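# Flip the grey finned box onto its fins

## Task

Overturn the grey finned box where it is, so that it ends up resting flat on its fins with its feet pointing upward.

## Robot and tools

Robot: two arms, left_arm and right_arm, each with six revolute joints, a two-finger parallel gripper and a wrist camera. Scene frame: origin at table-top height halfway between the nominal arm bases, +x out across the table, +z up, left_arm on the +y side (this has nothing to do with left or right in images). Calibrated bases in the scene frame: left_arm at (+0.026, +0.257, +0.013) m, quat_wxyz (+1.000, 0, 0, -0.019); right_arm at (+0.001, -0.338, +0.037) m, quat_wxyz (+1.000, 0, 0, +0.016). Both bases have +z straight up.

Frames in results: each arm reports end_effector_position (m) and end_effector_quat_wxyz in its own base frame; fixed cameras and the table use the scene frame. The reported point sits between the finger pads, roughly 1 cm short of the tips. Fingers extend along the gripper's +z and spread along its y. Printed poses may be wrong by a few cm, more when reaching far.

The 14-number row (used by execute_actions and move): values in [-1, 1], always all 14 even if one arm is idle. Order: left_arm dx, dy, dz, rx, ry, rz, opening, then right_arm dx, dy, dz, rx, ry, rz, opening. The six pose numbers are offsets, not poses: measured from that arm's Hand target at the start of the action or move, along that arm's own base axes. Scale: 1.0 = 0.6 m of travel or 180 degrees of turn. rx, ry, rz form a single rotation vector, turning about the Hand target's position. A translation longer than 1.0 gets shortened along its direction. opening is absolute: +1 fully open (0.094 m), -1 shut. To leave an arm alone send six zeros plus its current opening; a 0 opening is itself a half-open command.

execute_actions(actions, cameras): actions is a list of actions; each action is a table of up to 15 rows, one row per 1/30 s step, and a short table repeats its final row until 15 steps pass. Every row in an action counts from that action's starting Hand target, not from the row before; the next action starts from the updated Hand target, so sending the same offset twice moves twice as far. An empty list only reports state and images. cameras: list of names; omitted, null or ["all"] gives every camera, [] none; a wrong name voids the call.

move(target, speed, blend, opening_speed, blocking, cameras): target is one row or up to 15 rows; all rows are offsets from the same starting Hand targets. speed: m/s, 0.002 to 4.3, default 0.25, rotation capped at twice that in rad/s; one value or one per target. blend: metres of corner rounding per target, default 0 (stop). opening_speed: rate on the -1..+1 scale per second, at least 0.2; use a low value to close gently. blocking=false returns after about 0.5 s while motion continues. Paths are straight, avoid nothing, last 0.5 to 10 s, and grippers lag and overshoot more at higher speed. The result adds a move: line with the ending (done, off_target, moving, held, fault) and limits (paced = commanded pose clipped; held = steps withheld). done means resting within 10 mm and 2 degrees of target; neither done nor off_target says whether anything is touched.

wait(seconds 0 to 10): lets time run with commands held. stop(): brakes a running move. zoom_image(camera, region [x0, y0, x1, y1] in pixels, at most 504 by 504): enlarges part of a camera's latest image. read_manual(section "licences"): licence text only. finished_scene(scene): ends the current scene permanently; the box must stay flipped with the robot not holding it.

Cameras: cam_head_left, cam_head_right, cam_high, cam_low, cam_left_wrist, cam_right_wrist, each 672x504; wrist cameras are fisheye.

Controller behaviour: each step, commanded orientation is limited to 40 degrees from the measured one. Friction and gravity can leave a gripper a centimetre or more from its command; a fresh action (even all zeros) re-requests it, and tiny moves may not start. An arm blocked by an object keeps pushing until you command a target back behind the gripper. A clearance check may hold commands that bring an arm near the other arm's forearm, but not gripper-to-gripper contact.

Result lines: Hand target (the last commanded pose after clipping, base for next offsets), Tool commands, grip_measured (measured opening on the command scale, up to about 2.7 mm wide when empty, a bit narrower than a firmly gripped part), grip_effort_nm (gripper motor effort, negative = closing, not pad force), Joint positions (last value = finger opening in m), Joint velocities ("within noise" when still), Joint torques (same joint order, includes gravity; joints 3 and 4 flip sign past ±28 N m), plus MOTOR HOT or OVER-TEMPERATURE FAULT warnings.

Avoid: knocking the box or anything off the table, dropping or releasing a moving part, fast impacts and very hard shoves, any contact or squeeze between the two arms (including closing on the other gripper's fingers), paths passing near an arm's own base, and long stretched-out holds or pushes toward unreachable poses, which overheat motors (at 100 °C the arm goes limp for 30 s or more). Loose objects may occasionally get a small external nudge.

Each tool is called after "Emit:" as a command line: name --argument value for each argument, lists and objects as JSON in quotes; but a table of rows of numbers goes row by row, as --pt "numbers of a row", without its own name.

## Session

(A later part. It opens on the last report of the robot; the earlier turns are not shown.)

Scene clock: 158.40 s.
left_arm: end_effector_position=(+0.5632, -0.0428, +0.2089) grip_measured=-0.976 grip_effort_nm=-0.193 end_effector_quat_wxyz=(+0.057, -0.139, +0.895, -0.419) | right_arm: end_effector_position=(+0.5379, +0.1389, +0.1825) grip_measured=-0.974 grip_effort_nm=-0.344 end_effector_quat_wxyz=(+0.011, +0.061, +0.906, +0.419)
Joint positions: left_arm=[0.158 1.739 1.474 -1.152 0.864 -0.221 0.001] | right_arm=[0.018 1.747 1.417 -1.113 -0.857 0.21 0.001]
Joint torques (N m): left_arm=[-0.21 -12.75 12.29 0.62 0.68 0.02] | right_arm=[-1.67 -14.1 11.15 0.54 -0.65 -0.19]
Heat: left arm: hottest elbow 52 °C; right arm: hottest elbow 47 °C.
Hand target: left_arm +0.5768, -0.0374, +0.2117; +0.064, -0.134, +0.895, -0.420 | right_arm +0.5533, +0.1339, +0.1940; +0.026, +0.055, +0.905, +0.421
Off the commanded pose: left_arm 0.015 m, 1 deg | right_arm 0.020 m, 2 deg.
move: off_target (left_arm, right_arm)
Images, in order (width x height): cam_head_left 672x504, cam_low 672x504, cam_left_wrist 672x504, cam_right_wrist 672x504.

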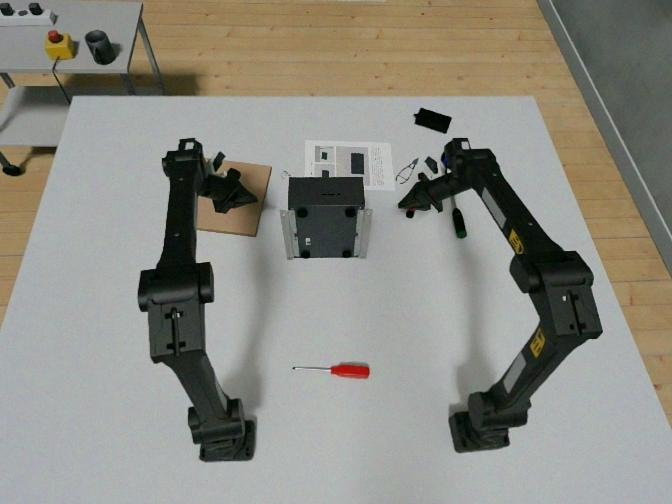

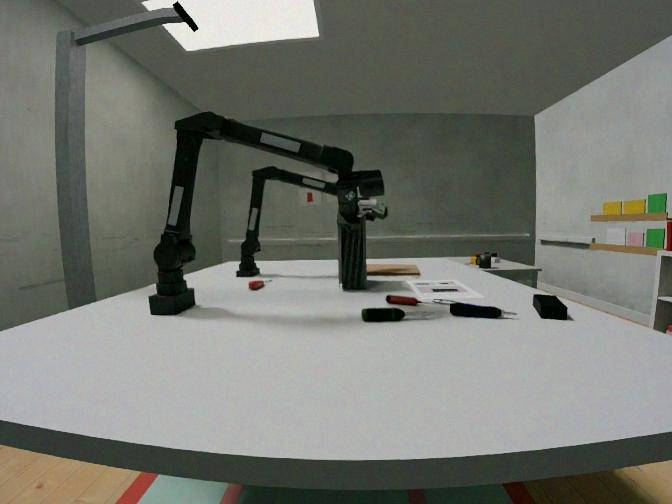

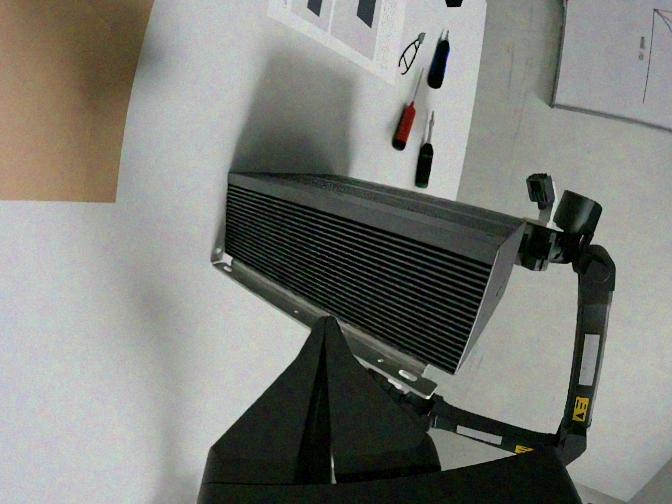

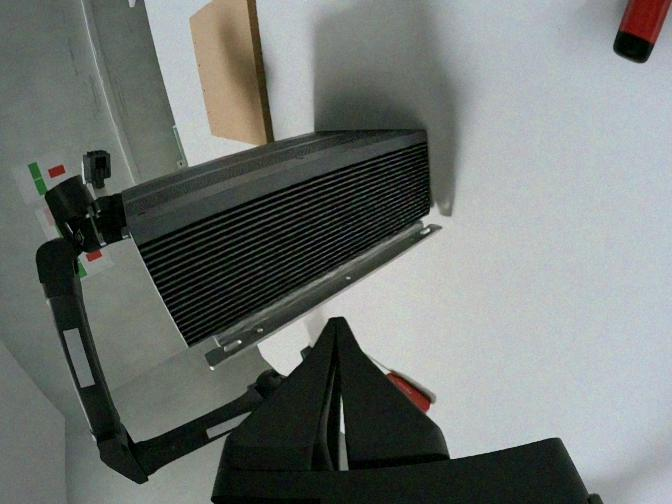

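Emit:
move --pt "-0.15 0.05 0 0.0915 -0.376 -0.355 0.3 -0.155 -0.05 0 -0.003 -0.391 0.385 0.3" --pt "-0.15 0.0 -0.036 0.0915 -0.376 -0.355 0.3 -0.155 0.0 -0.03 -0.003 -0.391 0.385 0.3" --speed '[0.2,0.1]'

Scene clock: 179.67 s.
left_arm: end_effector_position=(+0.4869, -0.0353, +0.1846) grip_measured=+0.297 grip_effort_nm=0.159 end_effector_quat_wxyz=(+0.319, +0.582, +0.695, -0.277) | right_arm: end_effector_position=(+0.4596, +0.1291, +0.1720) grip_measured=+0.299 grip_effort_nm=0.056 end_effector_quat_wxyz=(-0.279, +0.672, -0.609, -0.316)
Joint positions: left_arm=[0.201 1.655 1.3 -1.267 0.87 1.62 0.061] | right_arm=[-0.002 1.679 1.293 -1.319 -0.863 -1.733 0.061]
Joint torques (N m): left_arm=[-1.14 -14.1 7.95 0.94 0.72 -0.31] | right_arm=[0.5 -14.45 7.06 0.79 -0.72 0.16]
Heat: left arm: hottest elbow 53 °C; right arm: hottest elbow 46 °C.
Hand target: left_arm +0.4868, -0.0375, +0.1901; +0.323, +0.583, +0.694, -0.272 | right_arm +0.4603, +0.1339, +0.1760; -0.283, +0.674, -0.606, -0.314
Off the commanded pose: left_arm 0.006 m, 1 deg | right_arm 0.006 m, 1 deg.
move: done

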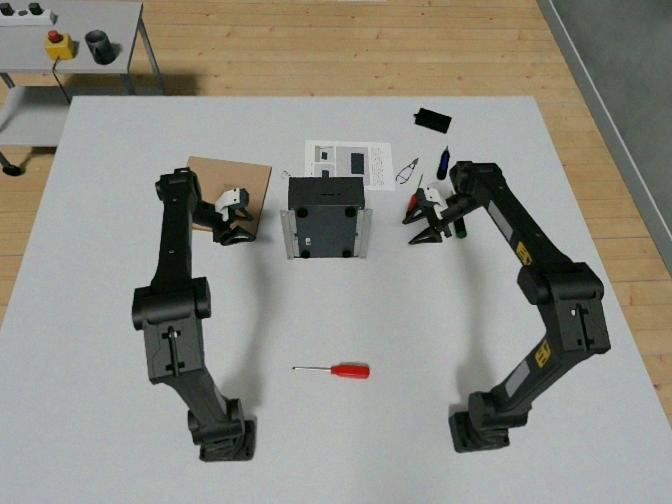

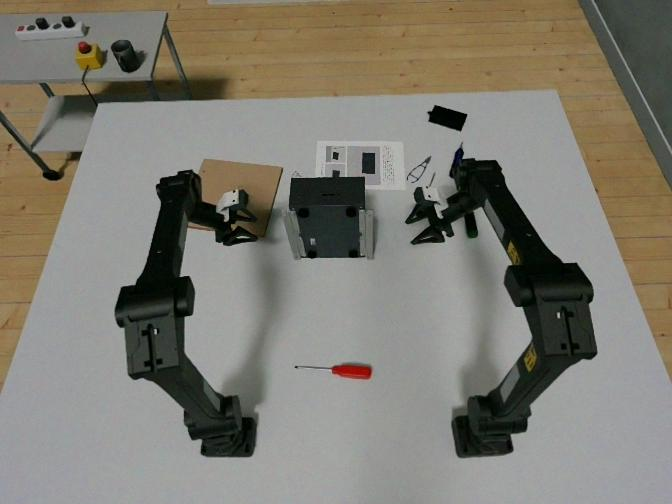

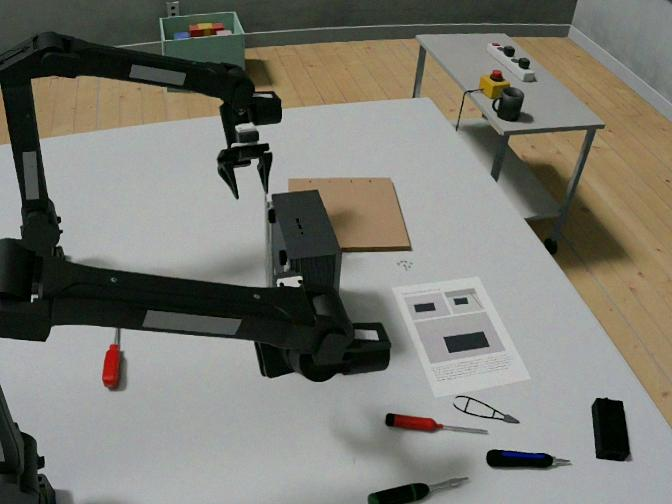

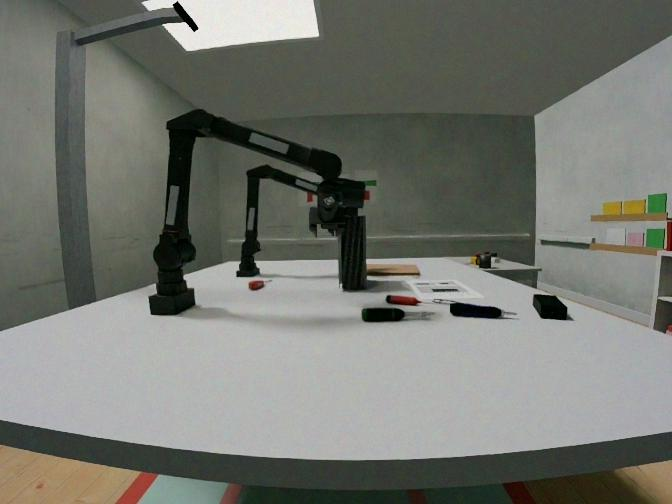

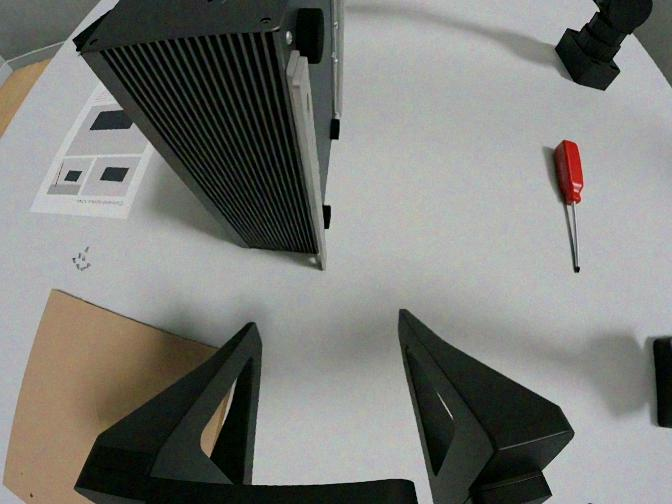

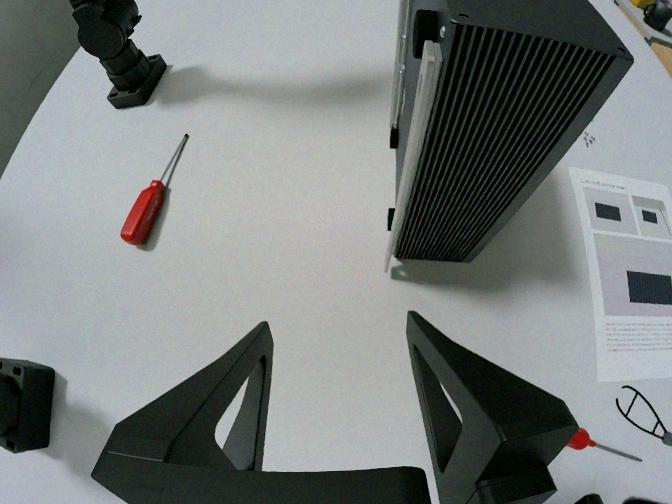

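Emit:
move --target '[0.02,-0.06,0.035,0,0,0,0.3,0.07,0.06,0.035,0,0,0,0.3]' --speed 0.1 --cameras '["cam_left_wrist","cam_right_wrist","cam_head_left"]'

Scene clock: 189.40 s.
left_arm: end_effector_position=(+0.4890, -0.0715, +0.1939) grip_measured=+0.297 grip_effort_nm=0.159 end_effector_quat_wxyz=(+0.309, +0.576, +0.700, -0.287) | right_arm: end_effector_position=(+0.4880, +0.1627, +0.1869) grip_measured=+0.299 grip_effort_nm=0.061 end_effector_quat_wxyz=(-0.273, +0.668, -0.613, -0.322)
Joint positions: left_arm=[0.125 1.635 1.3 -1.227 0.871 1.498 0.061] | right_arm=[0.064 1.731 1.404 -1.317 -0.87 -1.626 0.061]
Joint torques (N m): left_arm=[-1.26 -13.86 10.7 0.99 0.64 -0.32] | right_arm=[0.26 -13.27 10.55 0.51 -0.64 0.06]
Heat: left arm: hottest elbow 51 °C; right arm: hottest elbow 45 °C.
Hand target: left_arm +0.4988, -0.0735, +0.2111; +0.323, +0.583, +0.694, -0.272 | right_arm +0.5023, +0.1698, +0.1969; -0.282, +0.674, -0.606, -0.314
Off the commanded pose: left_arm 0.020 m, 3 deg | right_arm 0.019 m, 2 deg.
move: off_target (left_arm, right_arm)
Images, in order (width x height): cam_head_left 672x504, cam_left_wrist 672x504, cam_right_wrist 672x504.

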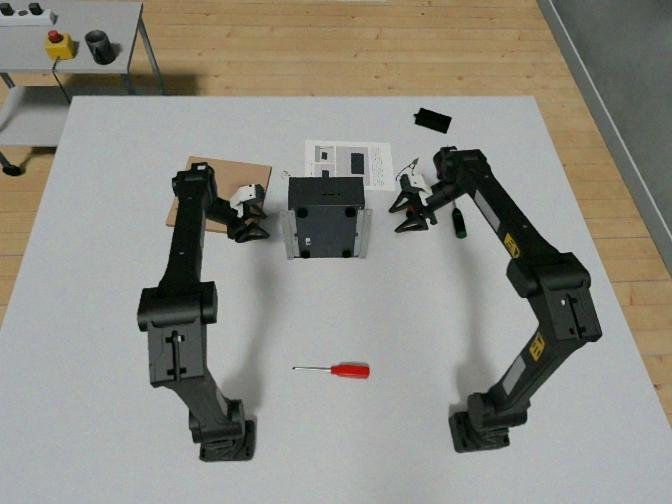

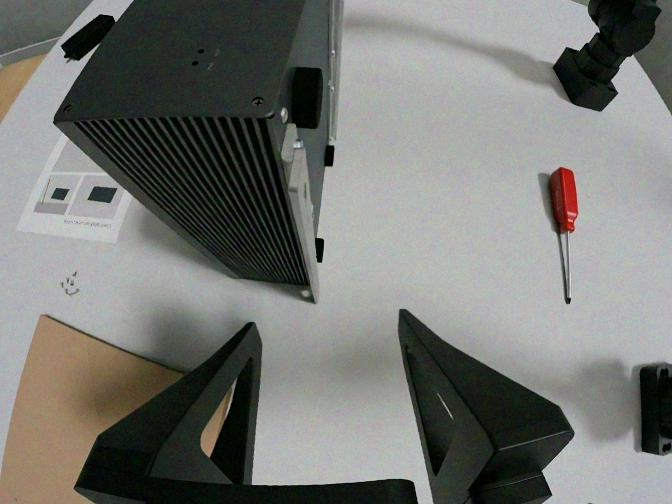

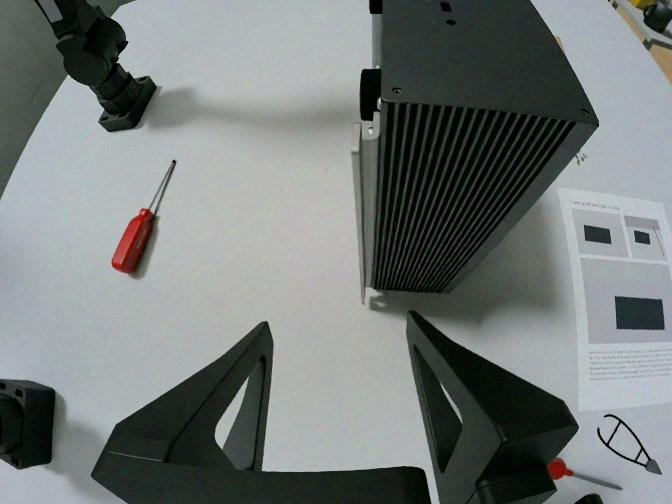

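Emit:
move --target '[0.03,-0.055,0,0,0,0,0.3,0.025,0.05,0,0,0,0,0.3]' --speed 0.08 --cameras '["cam_left_wrist","cam_right_wrist","cam_head_left"]'

Scene clock: 195.27 s.
left_arm: end_effector_position=(+0.5014, -0.1046, +0.1993) grip_measured=+0.297 grip_effort_nm=0.159 end_effector_quat_wxyz=(+0.312, +0.578, +0.699, -0.284) | right_arm: end_effector_position=(+0.5023, +0.1923, +0.1867) grip_measured=+0.299 grip_effort_nm=0.061 end_effector_quat_wxyz=(-0.271, +0.668, -0.613, -0.323)
Joint positions: left_arm=[0.054 1.635 1.314 -1.148 0.866 1.39 0.061] | right_arm=[0.12 1.763 1.449 -1.271 -0.87 -1.542 0.061]
Joint torques (N m): left_arm=[-1.2 -12.16 11.86 1.18 0.52 -0.32] | right_arm=[-0.15 -13.51 10.85 0.98 -0.68 0.06]
Heat: left arm: hottest elbow 51 °C; right arm: hottest elbow 46 °C.
Hand target: left_arm +0.5168, -0.1064, +0.2111; +0.323, +0.582, +0.695, -0.272 | right_arm +0.5173, +0.1998, +0.1969; -0.282, +0.674, -0.607, -0.314
Off the commanded pose: left_arm 0.020 m, 2 deg | right_arm 0.020 m, 2 deg.
move: off_target (left_arm, right_arm)
Images, in order (width x height): cam_head_left 672x504, cam_left_wrist 672x504, cam_right_wrist 672x504.

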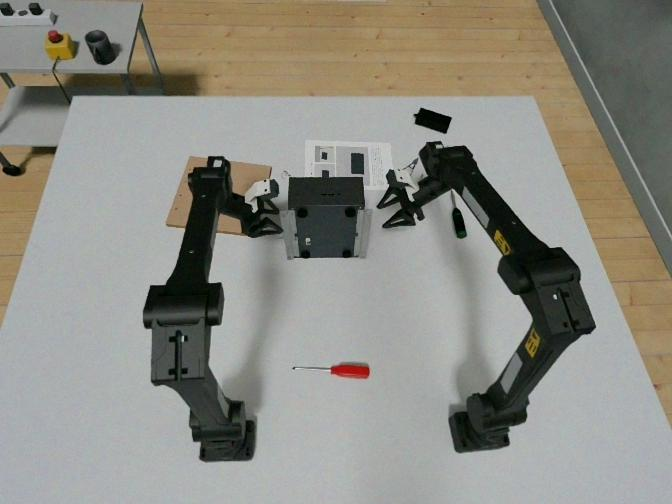

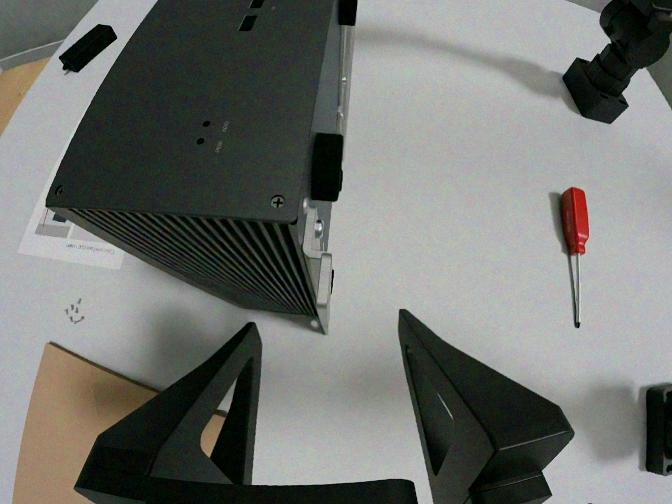

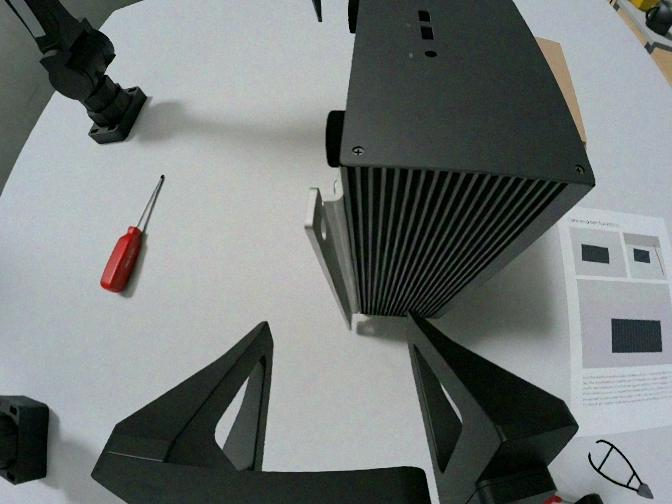

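Emit:
move --target '[0.01,-0.07,-0.03,0,0,0,0.3,0.0,0.07,-0.02,0,0,0,0.3]' --speed 0.06 --cameras '["cam_left_wrist","cam_right_wrist","cam_head_left"]'

Scene clock: 205.33 s.
left_arm: end_effector_position=(+0.5186, -0.1335, +0.2006) grip_measured=+0.297 grip_effort_nm=0.159 end_effector_quat_wxyz=(+0.324, +0.575, +0.701, -0.268) | right_arm: end_effector_position=(+0.5107, +0.2278, +0.1821) grip_measured=+0.299 grip_effort_nm=0.066 end_effector_quat_wxyz=(-0.277, +0.666, -0.617, -0.315)
Joint positions: left_arm=[-0.009 1.635 1.314 -1.017 0.845 1.26 0.061] | right_arm=[0.185 1.771 1.449 -1.153 -0.862 -1.419 0.061]
Joint torques (N m): left_arm=[-3.25 -11.63 9.16 1.85 0.69 -0.29] | right_arm=[1.2 -14.56 9.51 1.13 -0.8 -0.03]
Heat: left arm: hottest elbow 51 °C; right arm: hottest elbow 46 °C.
Hand target: left_arm +0.5228, -0.1485, +0.1931; +0.323, +0.583, +0.695, -0.272 | right_arm +0.5174, +0.2417, +0.1850; -0.283, +0.674, -0.606, -0.314
Off the commanded pose: left_arm 0.017 m, 1 deg | right_arm 0.016 m, 2 deg.
move: off_target (left_arm, right_arm)
Images, in order (width x height): cam_head_left 672x504, cam_left_wrist 672x504, cam_right_wrist 672x504.

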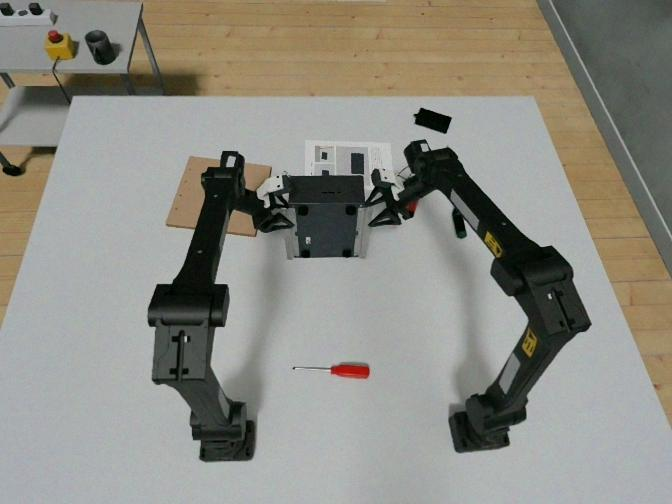

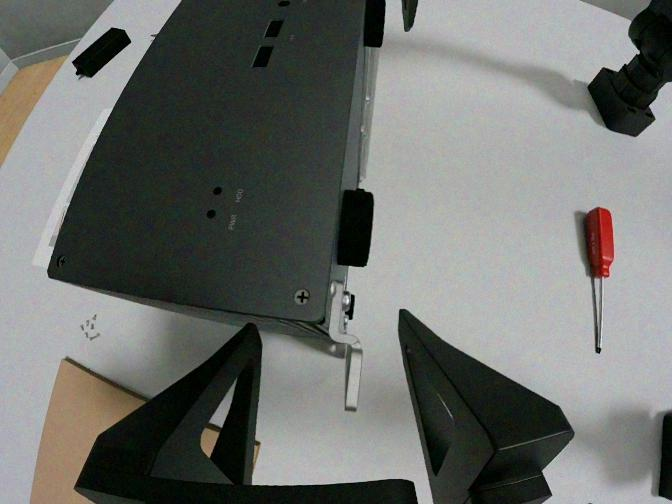

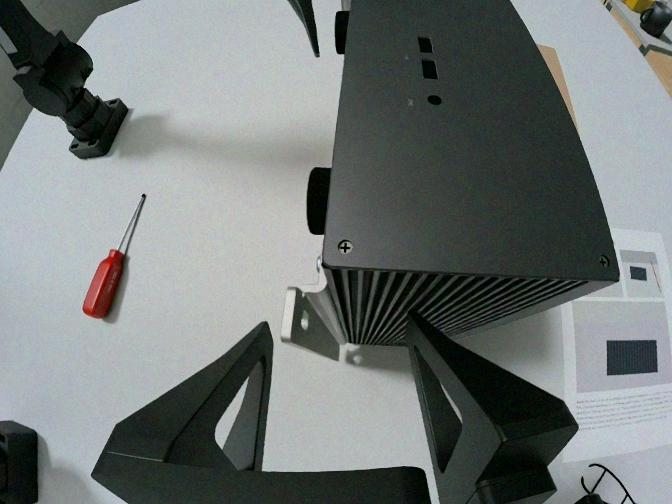

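Emit:
move --target '[0,0.005,0,0,0,0,0.3,-0.03,0.0,-0.005,0,0,0,0.3]' --speed 0.06 --cameras '["cam_left_wrist","cam_right_wrist","cam_high"]'

Scene clock: 212.53 s.
left_arm: end_effector_position=(+0.5192, -0.1324, +0.1997) grip_measured=+0.297 grip_effort_nm=0.154 end_effector_quat_wxyz=(+0.323, +0.576, +0.703, -0.265) | right_arm: end_effector_position=(+0.5053, +0.2304, +0.1783) grip_measured=+0.299 grip_effort_nm=0.051 end_effector_quat_wxyz=(-0.283, +0.669, -0.613, -0.311)
Joint positions: left_arm=[-0.008 1.635 1.314 -1.015 0.837 1.259 0.061] | right_arm=[0.191 1.755 1.416 -1.114 -0.862 -1.412 0.061]
Joint torques (N m): left_arm=[-2.73 -11.63 9.31 1.62 1.06 -0.19] | right_arm=[0.91 -16.26 7.21 0.94 -0.73 0.04]
Heat: left arm: hottest elbow 50 °C; right arm: hottest elbow 46 °C.
Hand target: left_arm +0.5228, -0.1454, +0.1931; +0.323, +0.582, +0.695, -0.272 | right_arm +0.4993, +0.2419, +0.1821; -0.283, +0.674, -0.606, -0.314
Off the commanded pose: left_arm 0.015 m, 2 deg | right_arm 0.013 m, 1 deg.
move: off_target (left_arm, right_arm)
Images, in order (width x height): cam_high 672x504, cam_left_wrist 672x504, cam_right_wrist 672x504.

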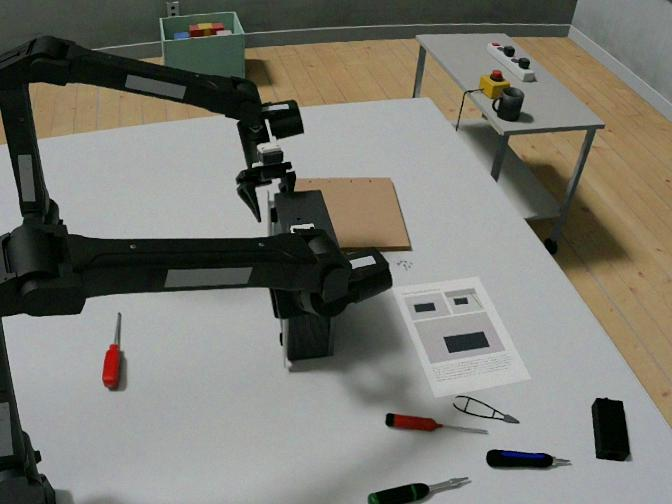

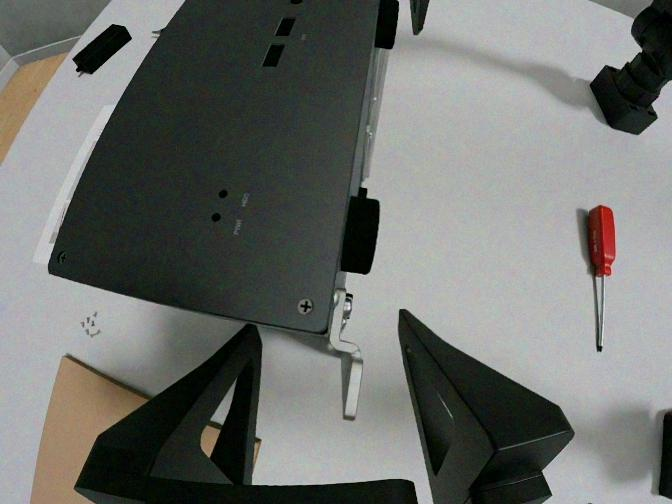

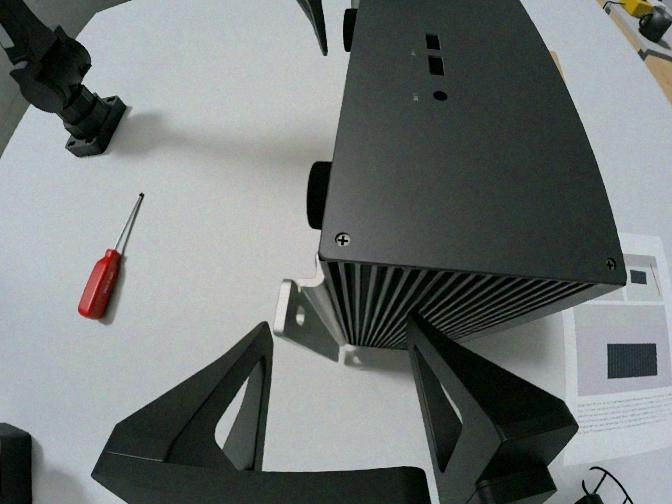

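Emit:
move --pt "0 0.0 0 0 0 0 0.3 -0.035 -0.015 0 0 0 0 0.3" --pt "0 0.0 0 0 0 0 0.3 -0.035 0.025 0 0 0 0 0.3" --speed 0.05 --cameras '["cam_left_wrist","cam_right_wrist"]'

Scene clock: 226.97 s.
left_arm: end_effector_position=(+0.5210, -0.1330, +0.1994) grip_measured=+0.298 grip_effort_nm=0.144 end_effector_quat_wxyz=(+0.326, +0.577, +0.701, -0.263) | right_arm: end_effector_position=(+0.4826, +0.2334, +0.1741) grip_measured=+0.299 grip_effort_nm=0.027 end_effector_quat_wxyz=(-0.274, +0.658, -0.627, -0.315)
Joint positions: left_arm=[-0.009 1.637 1.314 -1.005 0.839 1.259 0.061] | right_arm=[0.207 1.704 1.336 -1.071 -0.853 -1.351 0.061]
Joint torques (N m): left_arm=[-2.55 -11.69 9.31 1.22 1 -0.21] | right_arm=[2.96 -15.15 7.75 1.65 -0.92 -0.05]
Heat: left arm: hottest elbow 49 °C; right arm: hottest elbow 46 °C.
Hand target: left_arm +0.5228, -0.1455, +0.1932; +0.323, +0.583, +0.694, -0.272 | right_arm +0.4783, +0.2568, +0.1819; -0.282, +0.674, -0.606, -0.314
Off the commanded pose: left_arm 0.014 m, 2 deg | right_arm 0.025 m, 3 deg.
move: off_target (left_arm, right_arm)

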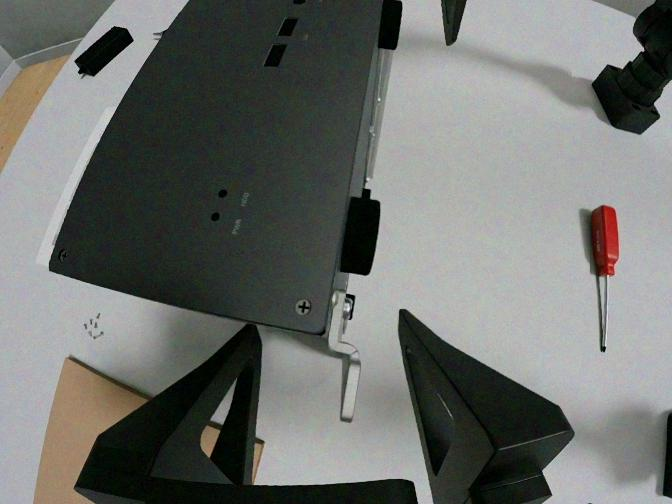

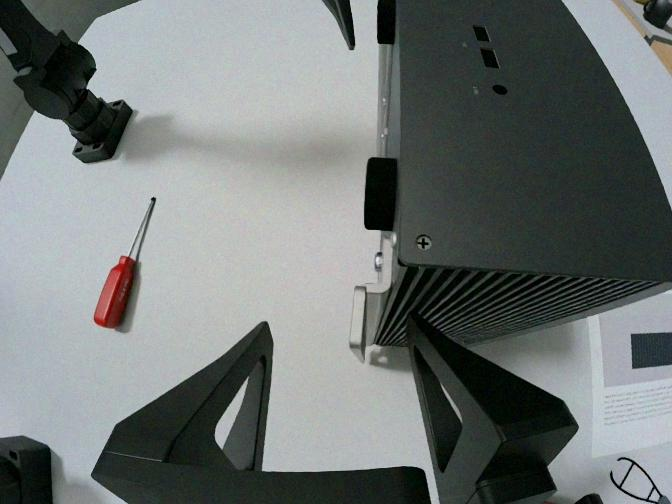

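Emit:
move --target '[0,0.01,0,0,0,0,-1,0.012,-0.02,0,0,0,0,-1]' --speed 0.05 --opening_speed 0.5 --cameras '["cam_left_wrist","cam_right_wrist","cam_head_left"]'

Scene clock: 234.70 s.
left_arm: end_effector_position=(+0.5235, -0.1302, +0.1989) grip_measured=-0.486 grip_effort_nm=-1.009 end_effector_quat_wxyz=(+0.330, +0.575, +0.702, -0.262) | right_arm: end_effector_position=(+0.4798, +0.2350, +0.1734) grip_measured=-0.910 grip_effort_nm=-0.989 end_effector_quat_wxyz=(-0.274, +0.665, -0.618, -0.317)
Joint positions: left_arm=[-0.003 1.64 1.315 -0.998 0.842 1.258 0.024] | right_arm=[0.21 1.707 1.336 -1.083 -0.86 -1.38 0.004]
Joint torques (N m): left_arm=[-2.14 -11.87 9.5 0.4 0.96 -0.02] | right_arm=[0.32 -14.1 9.37 0.94 -0.8 -0.14]
Heat: left arm: hottest elbow 49 °C; right arm: hottest elbow 46 °C.
Hand target: left_arm +0.5229, -0.1395, +0.1933; +0.323, +0.583, +0.694, -0.272 | right_arm +0.4855, +0.2448, +0.1820; -0.282, +0.674, -0.606, -0.314
Off the commanded pose: left_arm 0.011 m, 2 deg | right_arm 0.014 m, 2 deg.
move: off_target (left_arm, right_arm)
Images, in order (width x height): cam_head_left 672x504, cam_left_wrist 672x504, cam_right_wrist 672x504.

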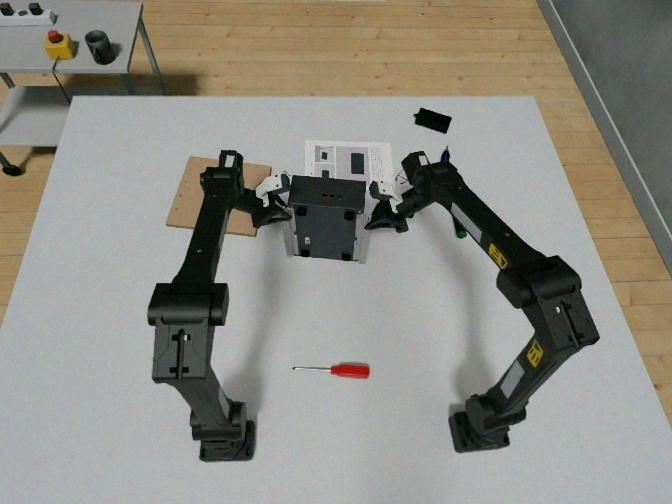

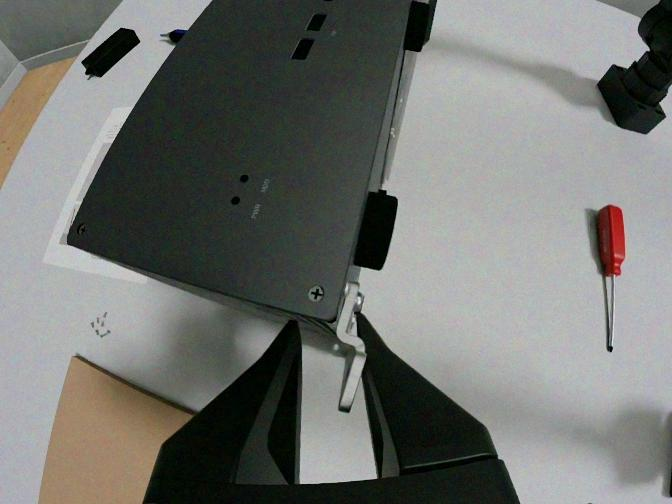

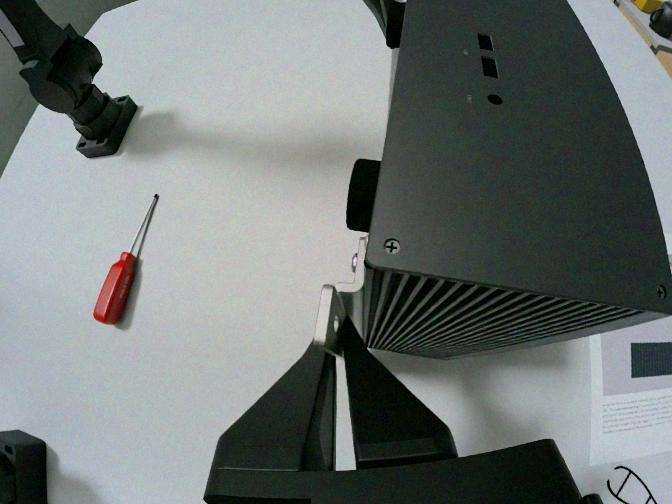

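Emit:
move --pt "0 0.02 0 0 0 0 -0.2 0 0 0 0 0 0 -1" --pt "-0.01 0.04 0.0 0 0 0 -1 0 0 0 0 0 0 -1" --speed 0.05 --opening_speed 0.5 --cameras '["cam_left_wrist","cam_right_wrist"]'

Scene clock: 244.53 s.
left_arm: end_effector_position=(+0.5120, -0.1200, +0.1974) grip_measured=-0.928 grip_effort_nm=-0.994 end_effector_quat_wxyz=(+0.325, +0.590, +0.687, -0.272) | right_arm: end_effector_position=(+0.4805, +0.2346, +0.1735) grip_measured=-0.916 grip_effort_nm=-1.038 end_effector_quat_wxyz=(-0.275, +0.666, -0.618, -0.316)
Joint positions: left_arm=[0.022 1.642 1.315 -1.076 0.864 1.364 0.003] | right_arm=[0.209 1.706 1.336 -1.08 -0.858 -1.381 0.004]
Joint torques (N m): left_arm=[-0.09 -12.34 9.06 1.11 0.5 -0.34] | right_arm=[0.67 -13.74 9.43 0.68 -0.82 -0.07]
Heat: left arm: hottest elbow 48 °C; right arm: hottest elbow 47 °C.
Hand target: left_arm +0.5169, -0.1155, +0.1932; +0.323, +0.583, +0.694, -0.272 | right_arm +0.4855, +0.2448, +0.1820; -0.283, +0.674, -0.606, -0.314
Off the commanded pose: left_arm 0.008 m, 1 deg | right_arm 0.014 m, 2 deg.
move: off_target (right_arm)

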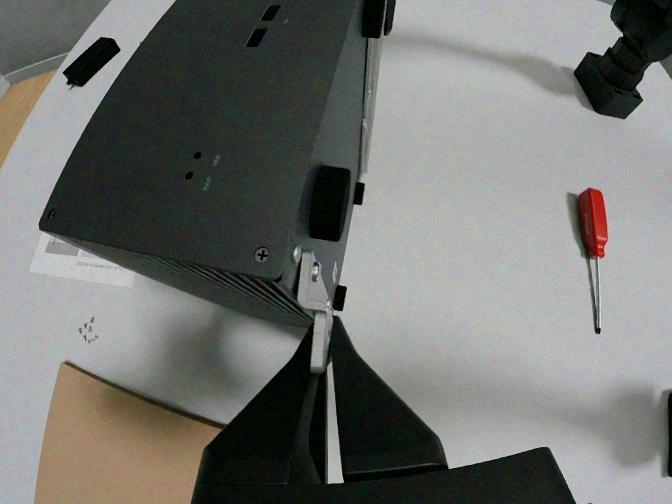

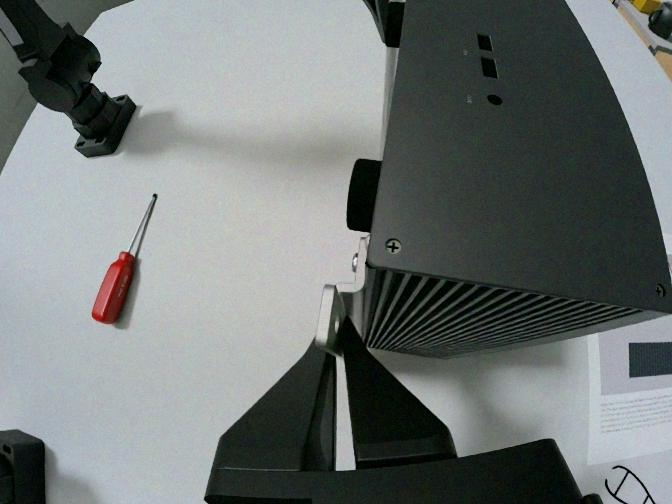

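Emit:
move --target '[0,0,0.09,0,0,0,-1,0,0,0.09,0,0,0,-1]' --speed 0.05 --cameras '["cam_low","cam_head_left","cam_high"]'

Emit:
zoom_image --camera "cam_low" --region '[310, 170, 430, 300]'

Scene clock: 250.93 s.
left_arm: end_effector_position=(+0.4989, -0.1212, +0.2046) grip_measured=-0.935 grip_effort_nm=-1.009 end_effector_quat_wxyz=(+0.293, +0.584, +0.697, -0.294) | right_arm: end_effector_position=(+0.4745, +0.2322, +0.1813) grip_measured=-0.924 grip_effort_nm=-1.038 end_effector_quat_wxyz=(-0.249, +0.661, -0.629, -0.326)
Joint positions: left_arm=[0.018 1.642 1.344 -1.192 0.853 1.376 0.003] | right_arm=[0.21 1.709 1.369 -1.172 -0.845 -1.384 0.004]
Joint torques (N m): left_arm=[0.32 -15.68 13.91 0.23 0.95 -0.48] | right_arm=[0.09 -17.9 13.41 -0.88 -1.44 -0.12]
Heat: left arm: hottest elbow 48 °C; right arm: hottest elbow 48 °C.
Hand target: left_arm +0.5168, -0.1155, +0.2471; +0.323, +0.582, +0.695, -0.272 | right_arm +0.4855, +0.2449, +0.2361; -0.283, +0.674, -0.606, -0.314
Off the commanded pose: left_arm 0.047 m, 4 deg | right_arm 0.057 m, 5 deg.
move: off_target (left_arm, right_arm)
Images, in order (width x height): cam_head_left 672x504, cam_high 672x504, cam_low 672x504.

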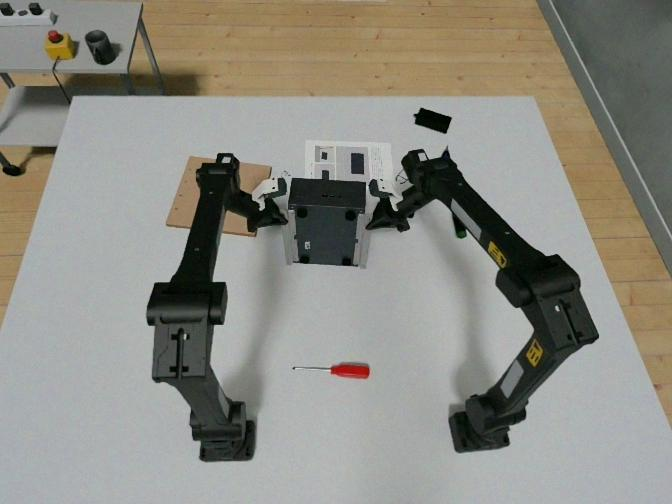

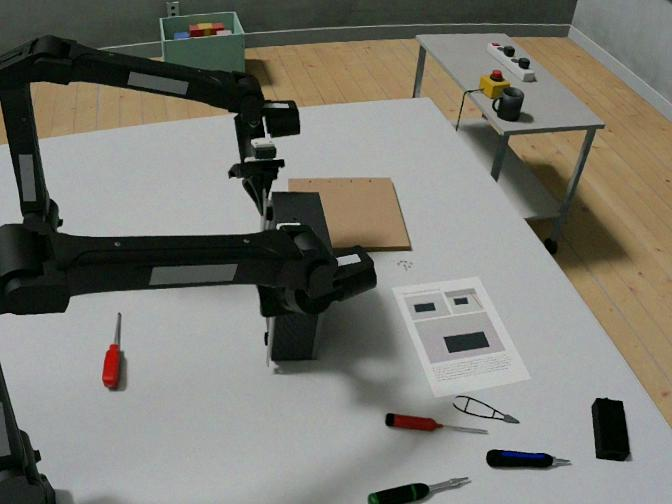

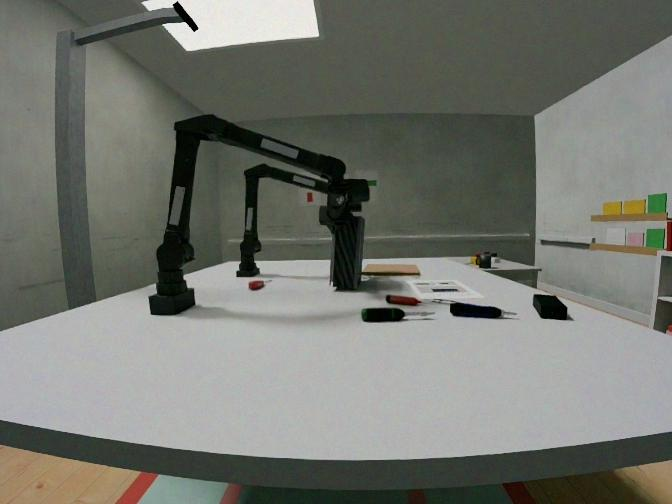

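Scaled by 3.877.

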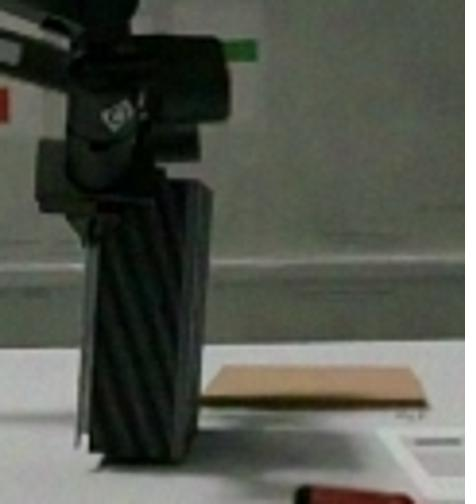

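Emit:
move --pt "0 0 0.045 0 0 0 -1 0 0 0.045 0 0 0 -1" --pt "-0.2 0 0.05 0 0 0 -1 -0.2 0 0.05 0 0 0 -1" --speed '[0.05,0.08]' --cameras '["cam_low","cam_head_left"]'

Emit:
zoom_image --camera "cam_low" --region '[270, 170, 410, 310]'

Scene clock: 260.27 s.
left_arm: end_effector_position=(+0.3780, -0.1230, +0.2228) grip_measured=-0.937 grip_effort_nm=-1.013 end_effector_quat_wxyz=(+0.255, +0.562, +0.720, -0.318) | right_arm: end_effector_position=(+0.3610, +0.2362, +0.2021) grip_measured=-0.930 grip_effort_nm=-1.043 end_effector_quat_wxyz=(-0.212, +0.641, -0.655, -0.340)
Joint positions: left_arm=[0.015 1.36 1.085 -1.298 0.84 1.34 0.003] | right_arm=[0.285 1.433 1.108 -1.173 -0.821 -1.234 0.003]
Joint torques (N m): left_arm=[1.14 -14.45 13.48 1.44 1.37 0.05] | right_arm=[-0.38 -18.55 11.34 0.75 -1.74 -0.55]
Heat: left arm: hottest elbow 49 °C; right arm: hottest elbow 50 °C.
Hand target: left_arm +0.3969, -0.1154, +0.2772; +0.323, +0.582, +0.695, -0.272 | right_arm +0.3656, +0.2448, +0.2661; -0.283, +0.674, -0.607, -0.314
Off the commanded pose: left_arm 0.058 m, 10 deg | right_arm 0.065 m, 11 deg.
move: off_target (left_arm, right_arm)
Images, in order (width x height): cam_head_left 672x504, cam_low 672x504.

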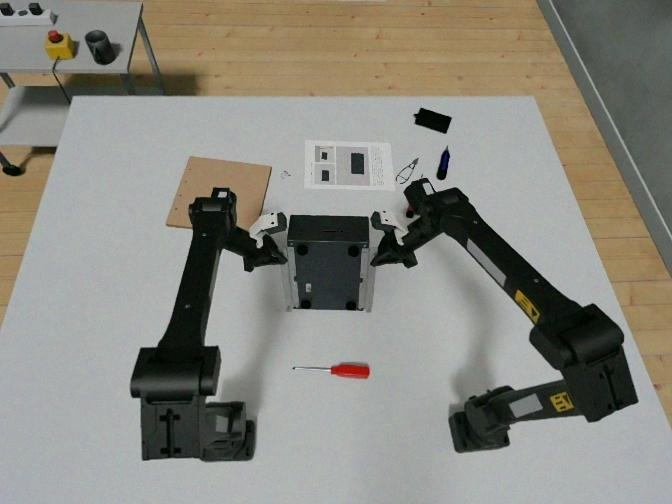

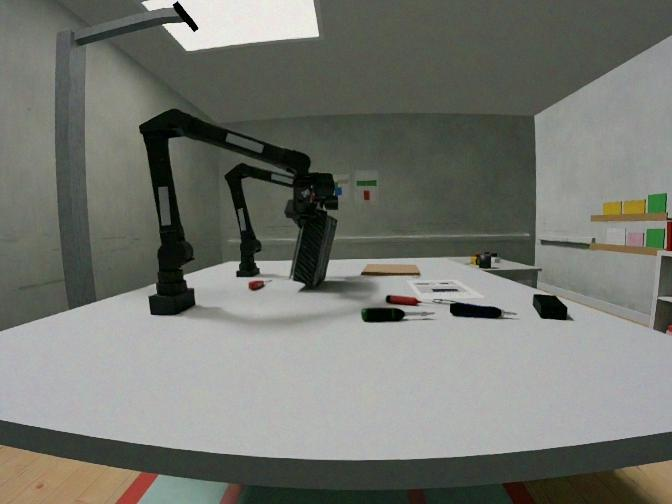

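Scaled by 3.600.

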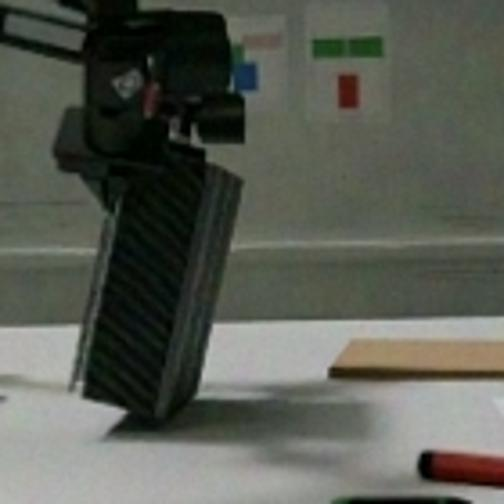

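Emit:
move --pt "-0.13 0 0.0 0 0 0 -1 -0.13 0 0.0 0 0 0 -1" --pt "-0.14 0 -0.08 0 0 0 -1 -0.14 0 -0.08 0 0 0 -1" --speed '[0.07,0.05]' --cameras '["cam_low","cam_head_left"]'

Emit:
zoom_image --camera "cam_low" --region '[250, 170, 390, 310]'

Scene clock: 268.10 s.
left_arm: end_effector_position=(+0.2881, -0.1269, +0.2129) grip_measured=-0.938 grip_effort_nm=-1.009 end_effector_quat_wxyz=(+0.273, +0.570, +0.708, -0.314) | right_arm: end_effector_position=(+0.2754, +0.2374, +0.1874) grip_measured=-0.930 grip_effort_nm=-1.038 end_effector_quat_wxyz=(-0.233, +0.646, -0.647, -0.331)
Joint positions: left_arm=[0.013 1.105 0.84 -1.276 0.858 1.355 0.003] | right_arm=[0.362 1.19 0.837 -1.013 -0.813 -1.119 0.003]
Joint torques (N m): left_arm=[2.49 -6.12 10.89 3.08 0.7 0.1] | right_arm=[0.03 -10.58 9.91 1.59 -1.26 -0.55]
Heat: left arm: hottest elbow 49 °C; right arm: hottest elbow 50 °C.
Hand target: left_arm +0.3128, -0.1155, +0.2292; +0.323, +0.583, +0.694, -0.272 | right_arm +0.2815, +0.2448, +0.2180; -0.282, +0.674, -0.607, -0.314
Off the commanded pose: left_arm 0.032 m, 8 deg | right_arm 0.032 m, 8 deg.
move: off_target (left_arm, right_arm)
Images, in order (width x height): cam_head_left 672x504, cam_low 672x504.

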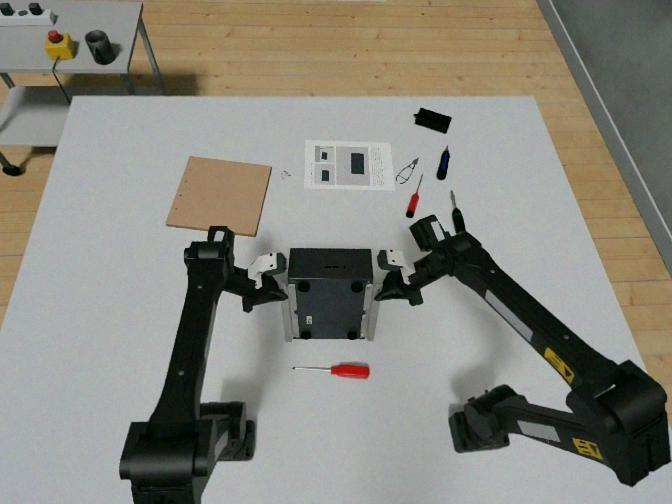

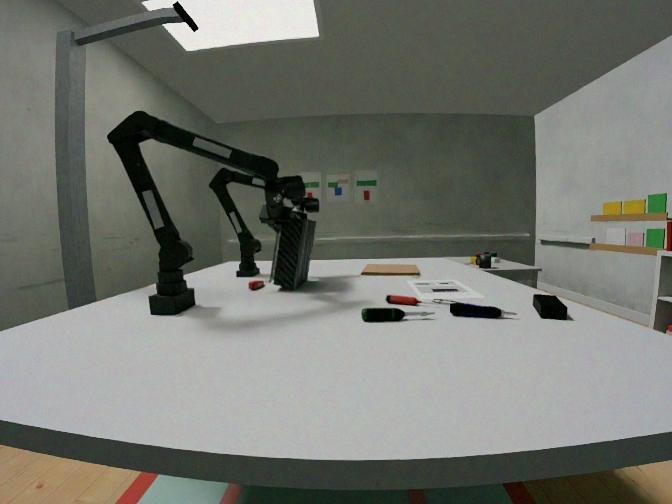

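Scaled by 3.600.

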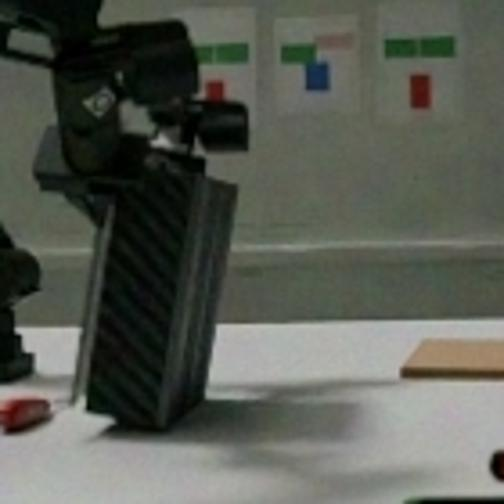

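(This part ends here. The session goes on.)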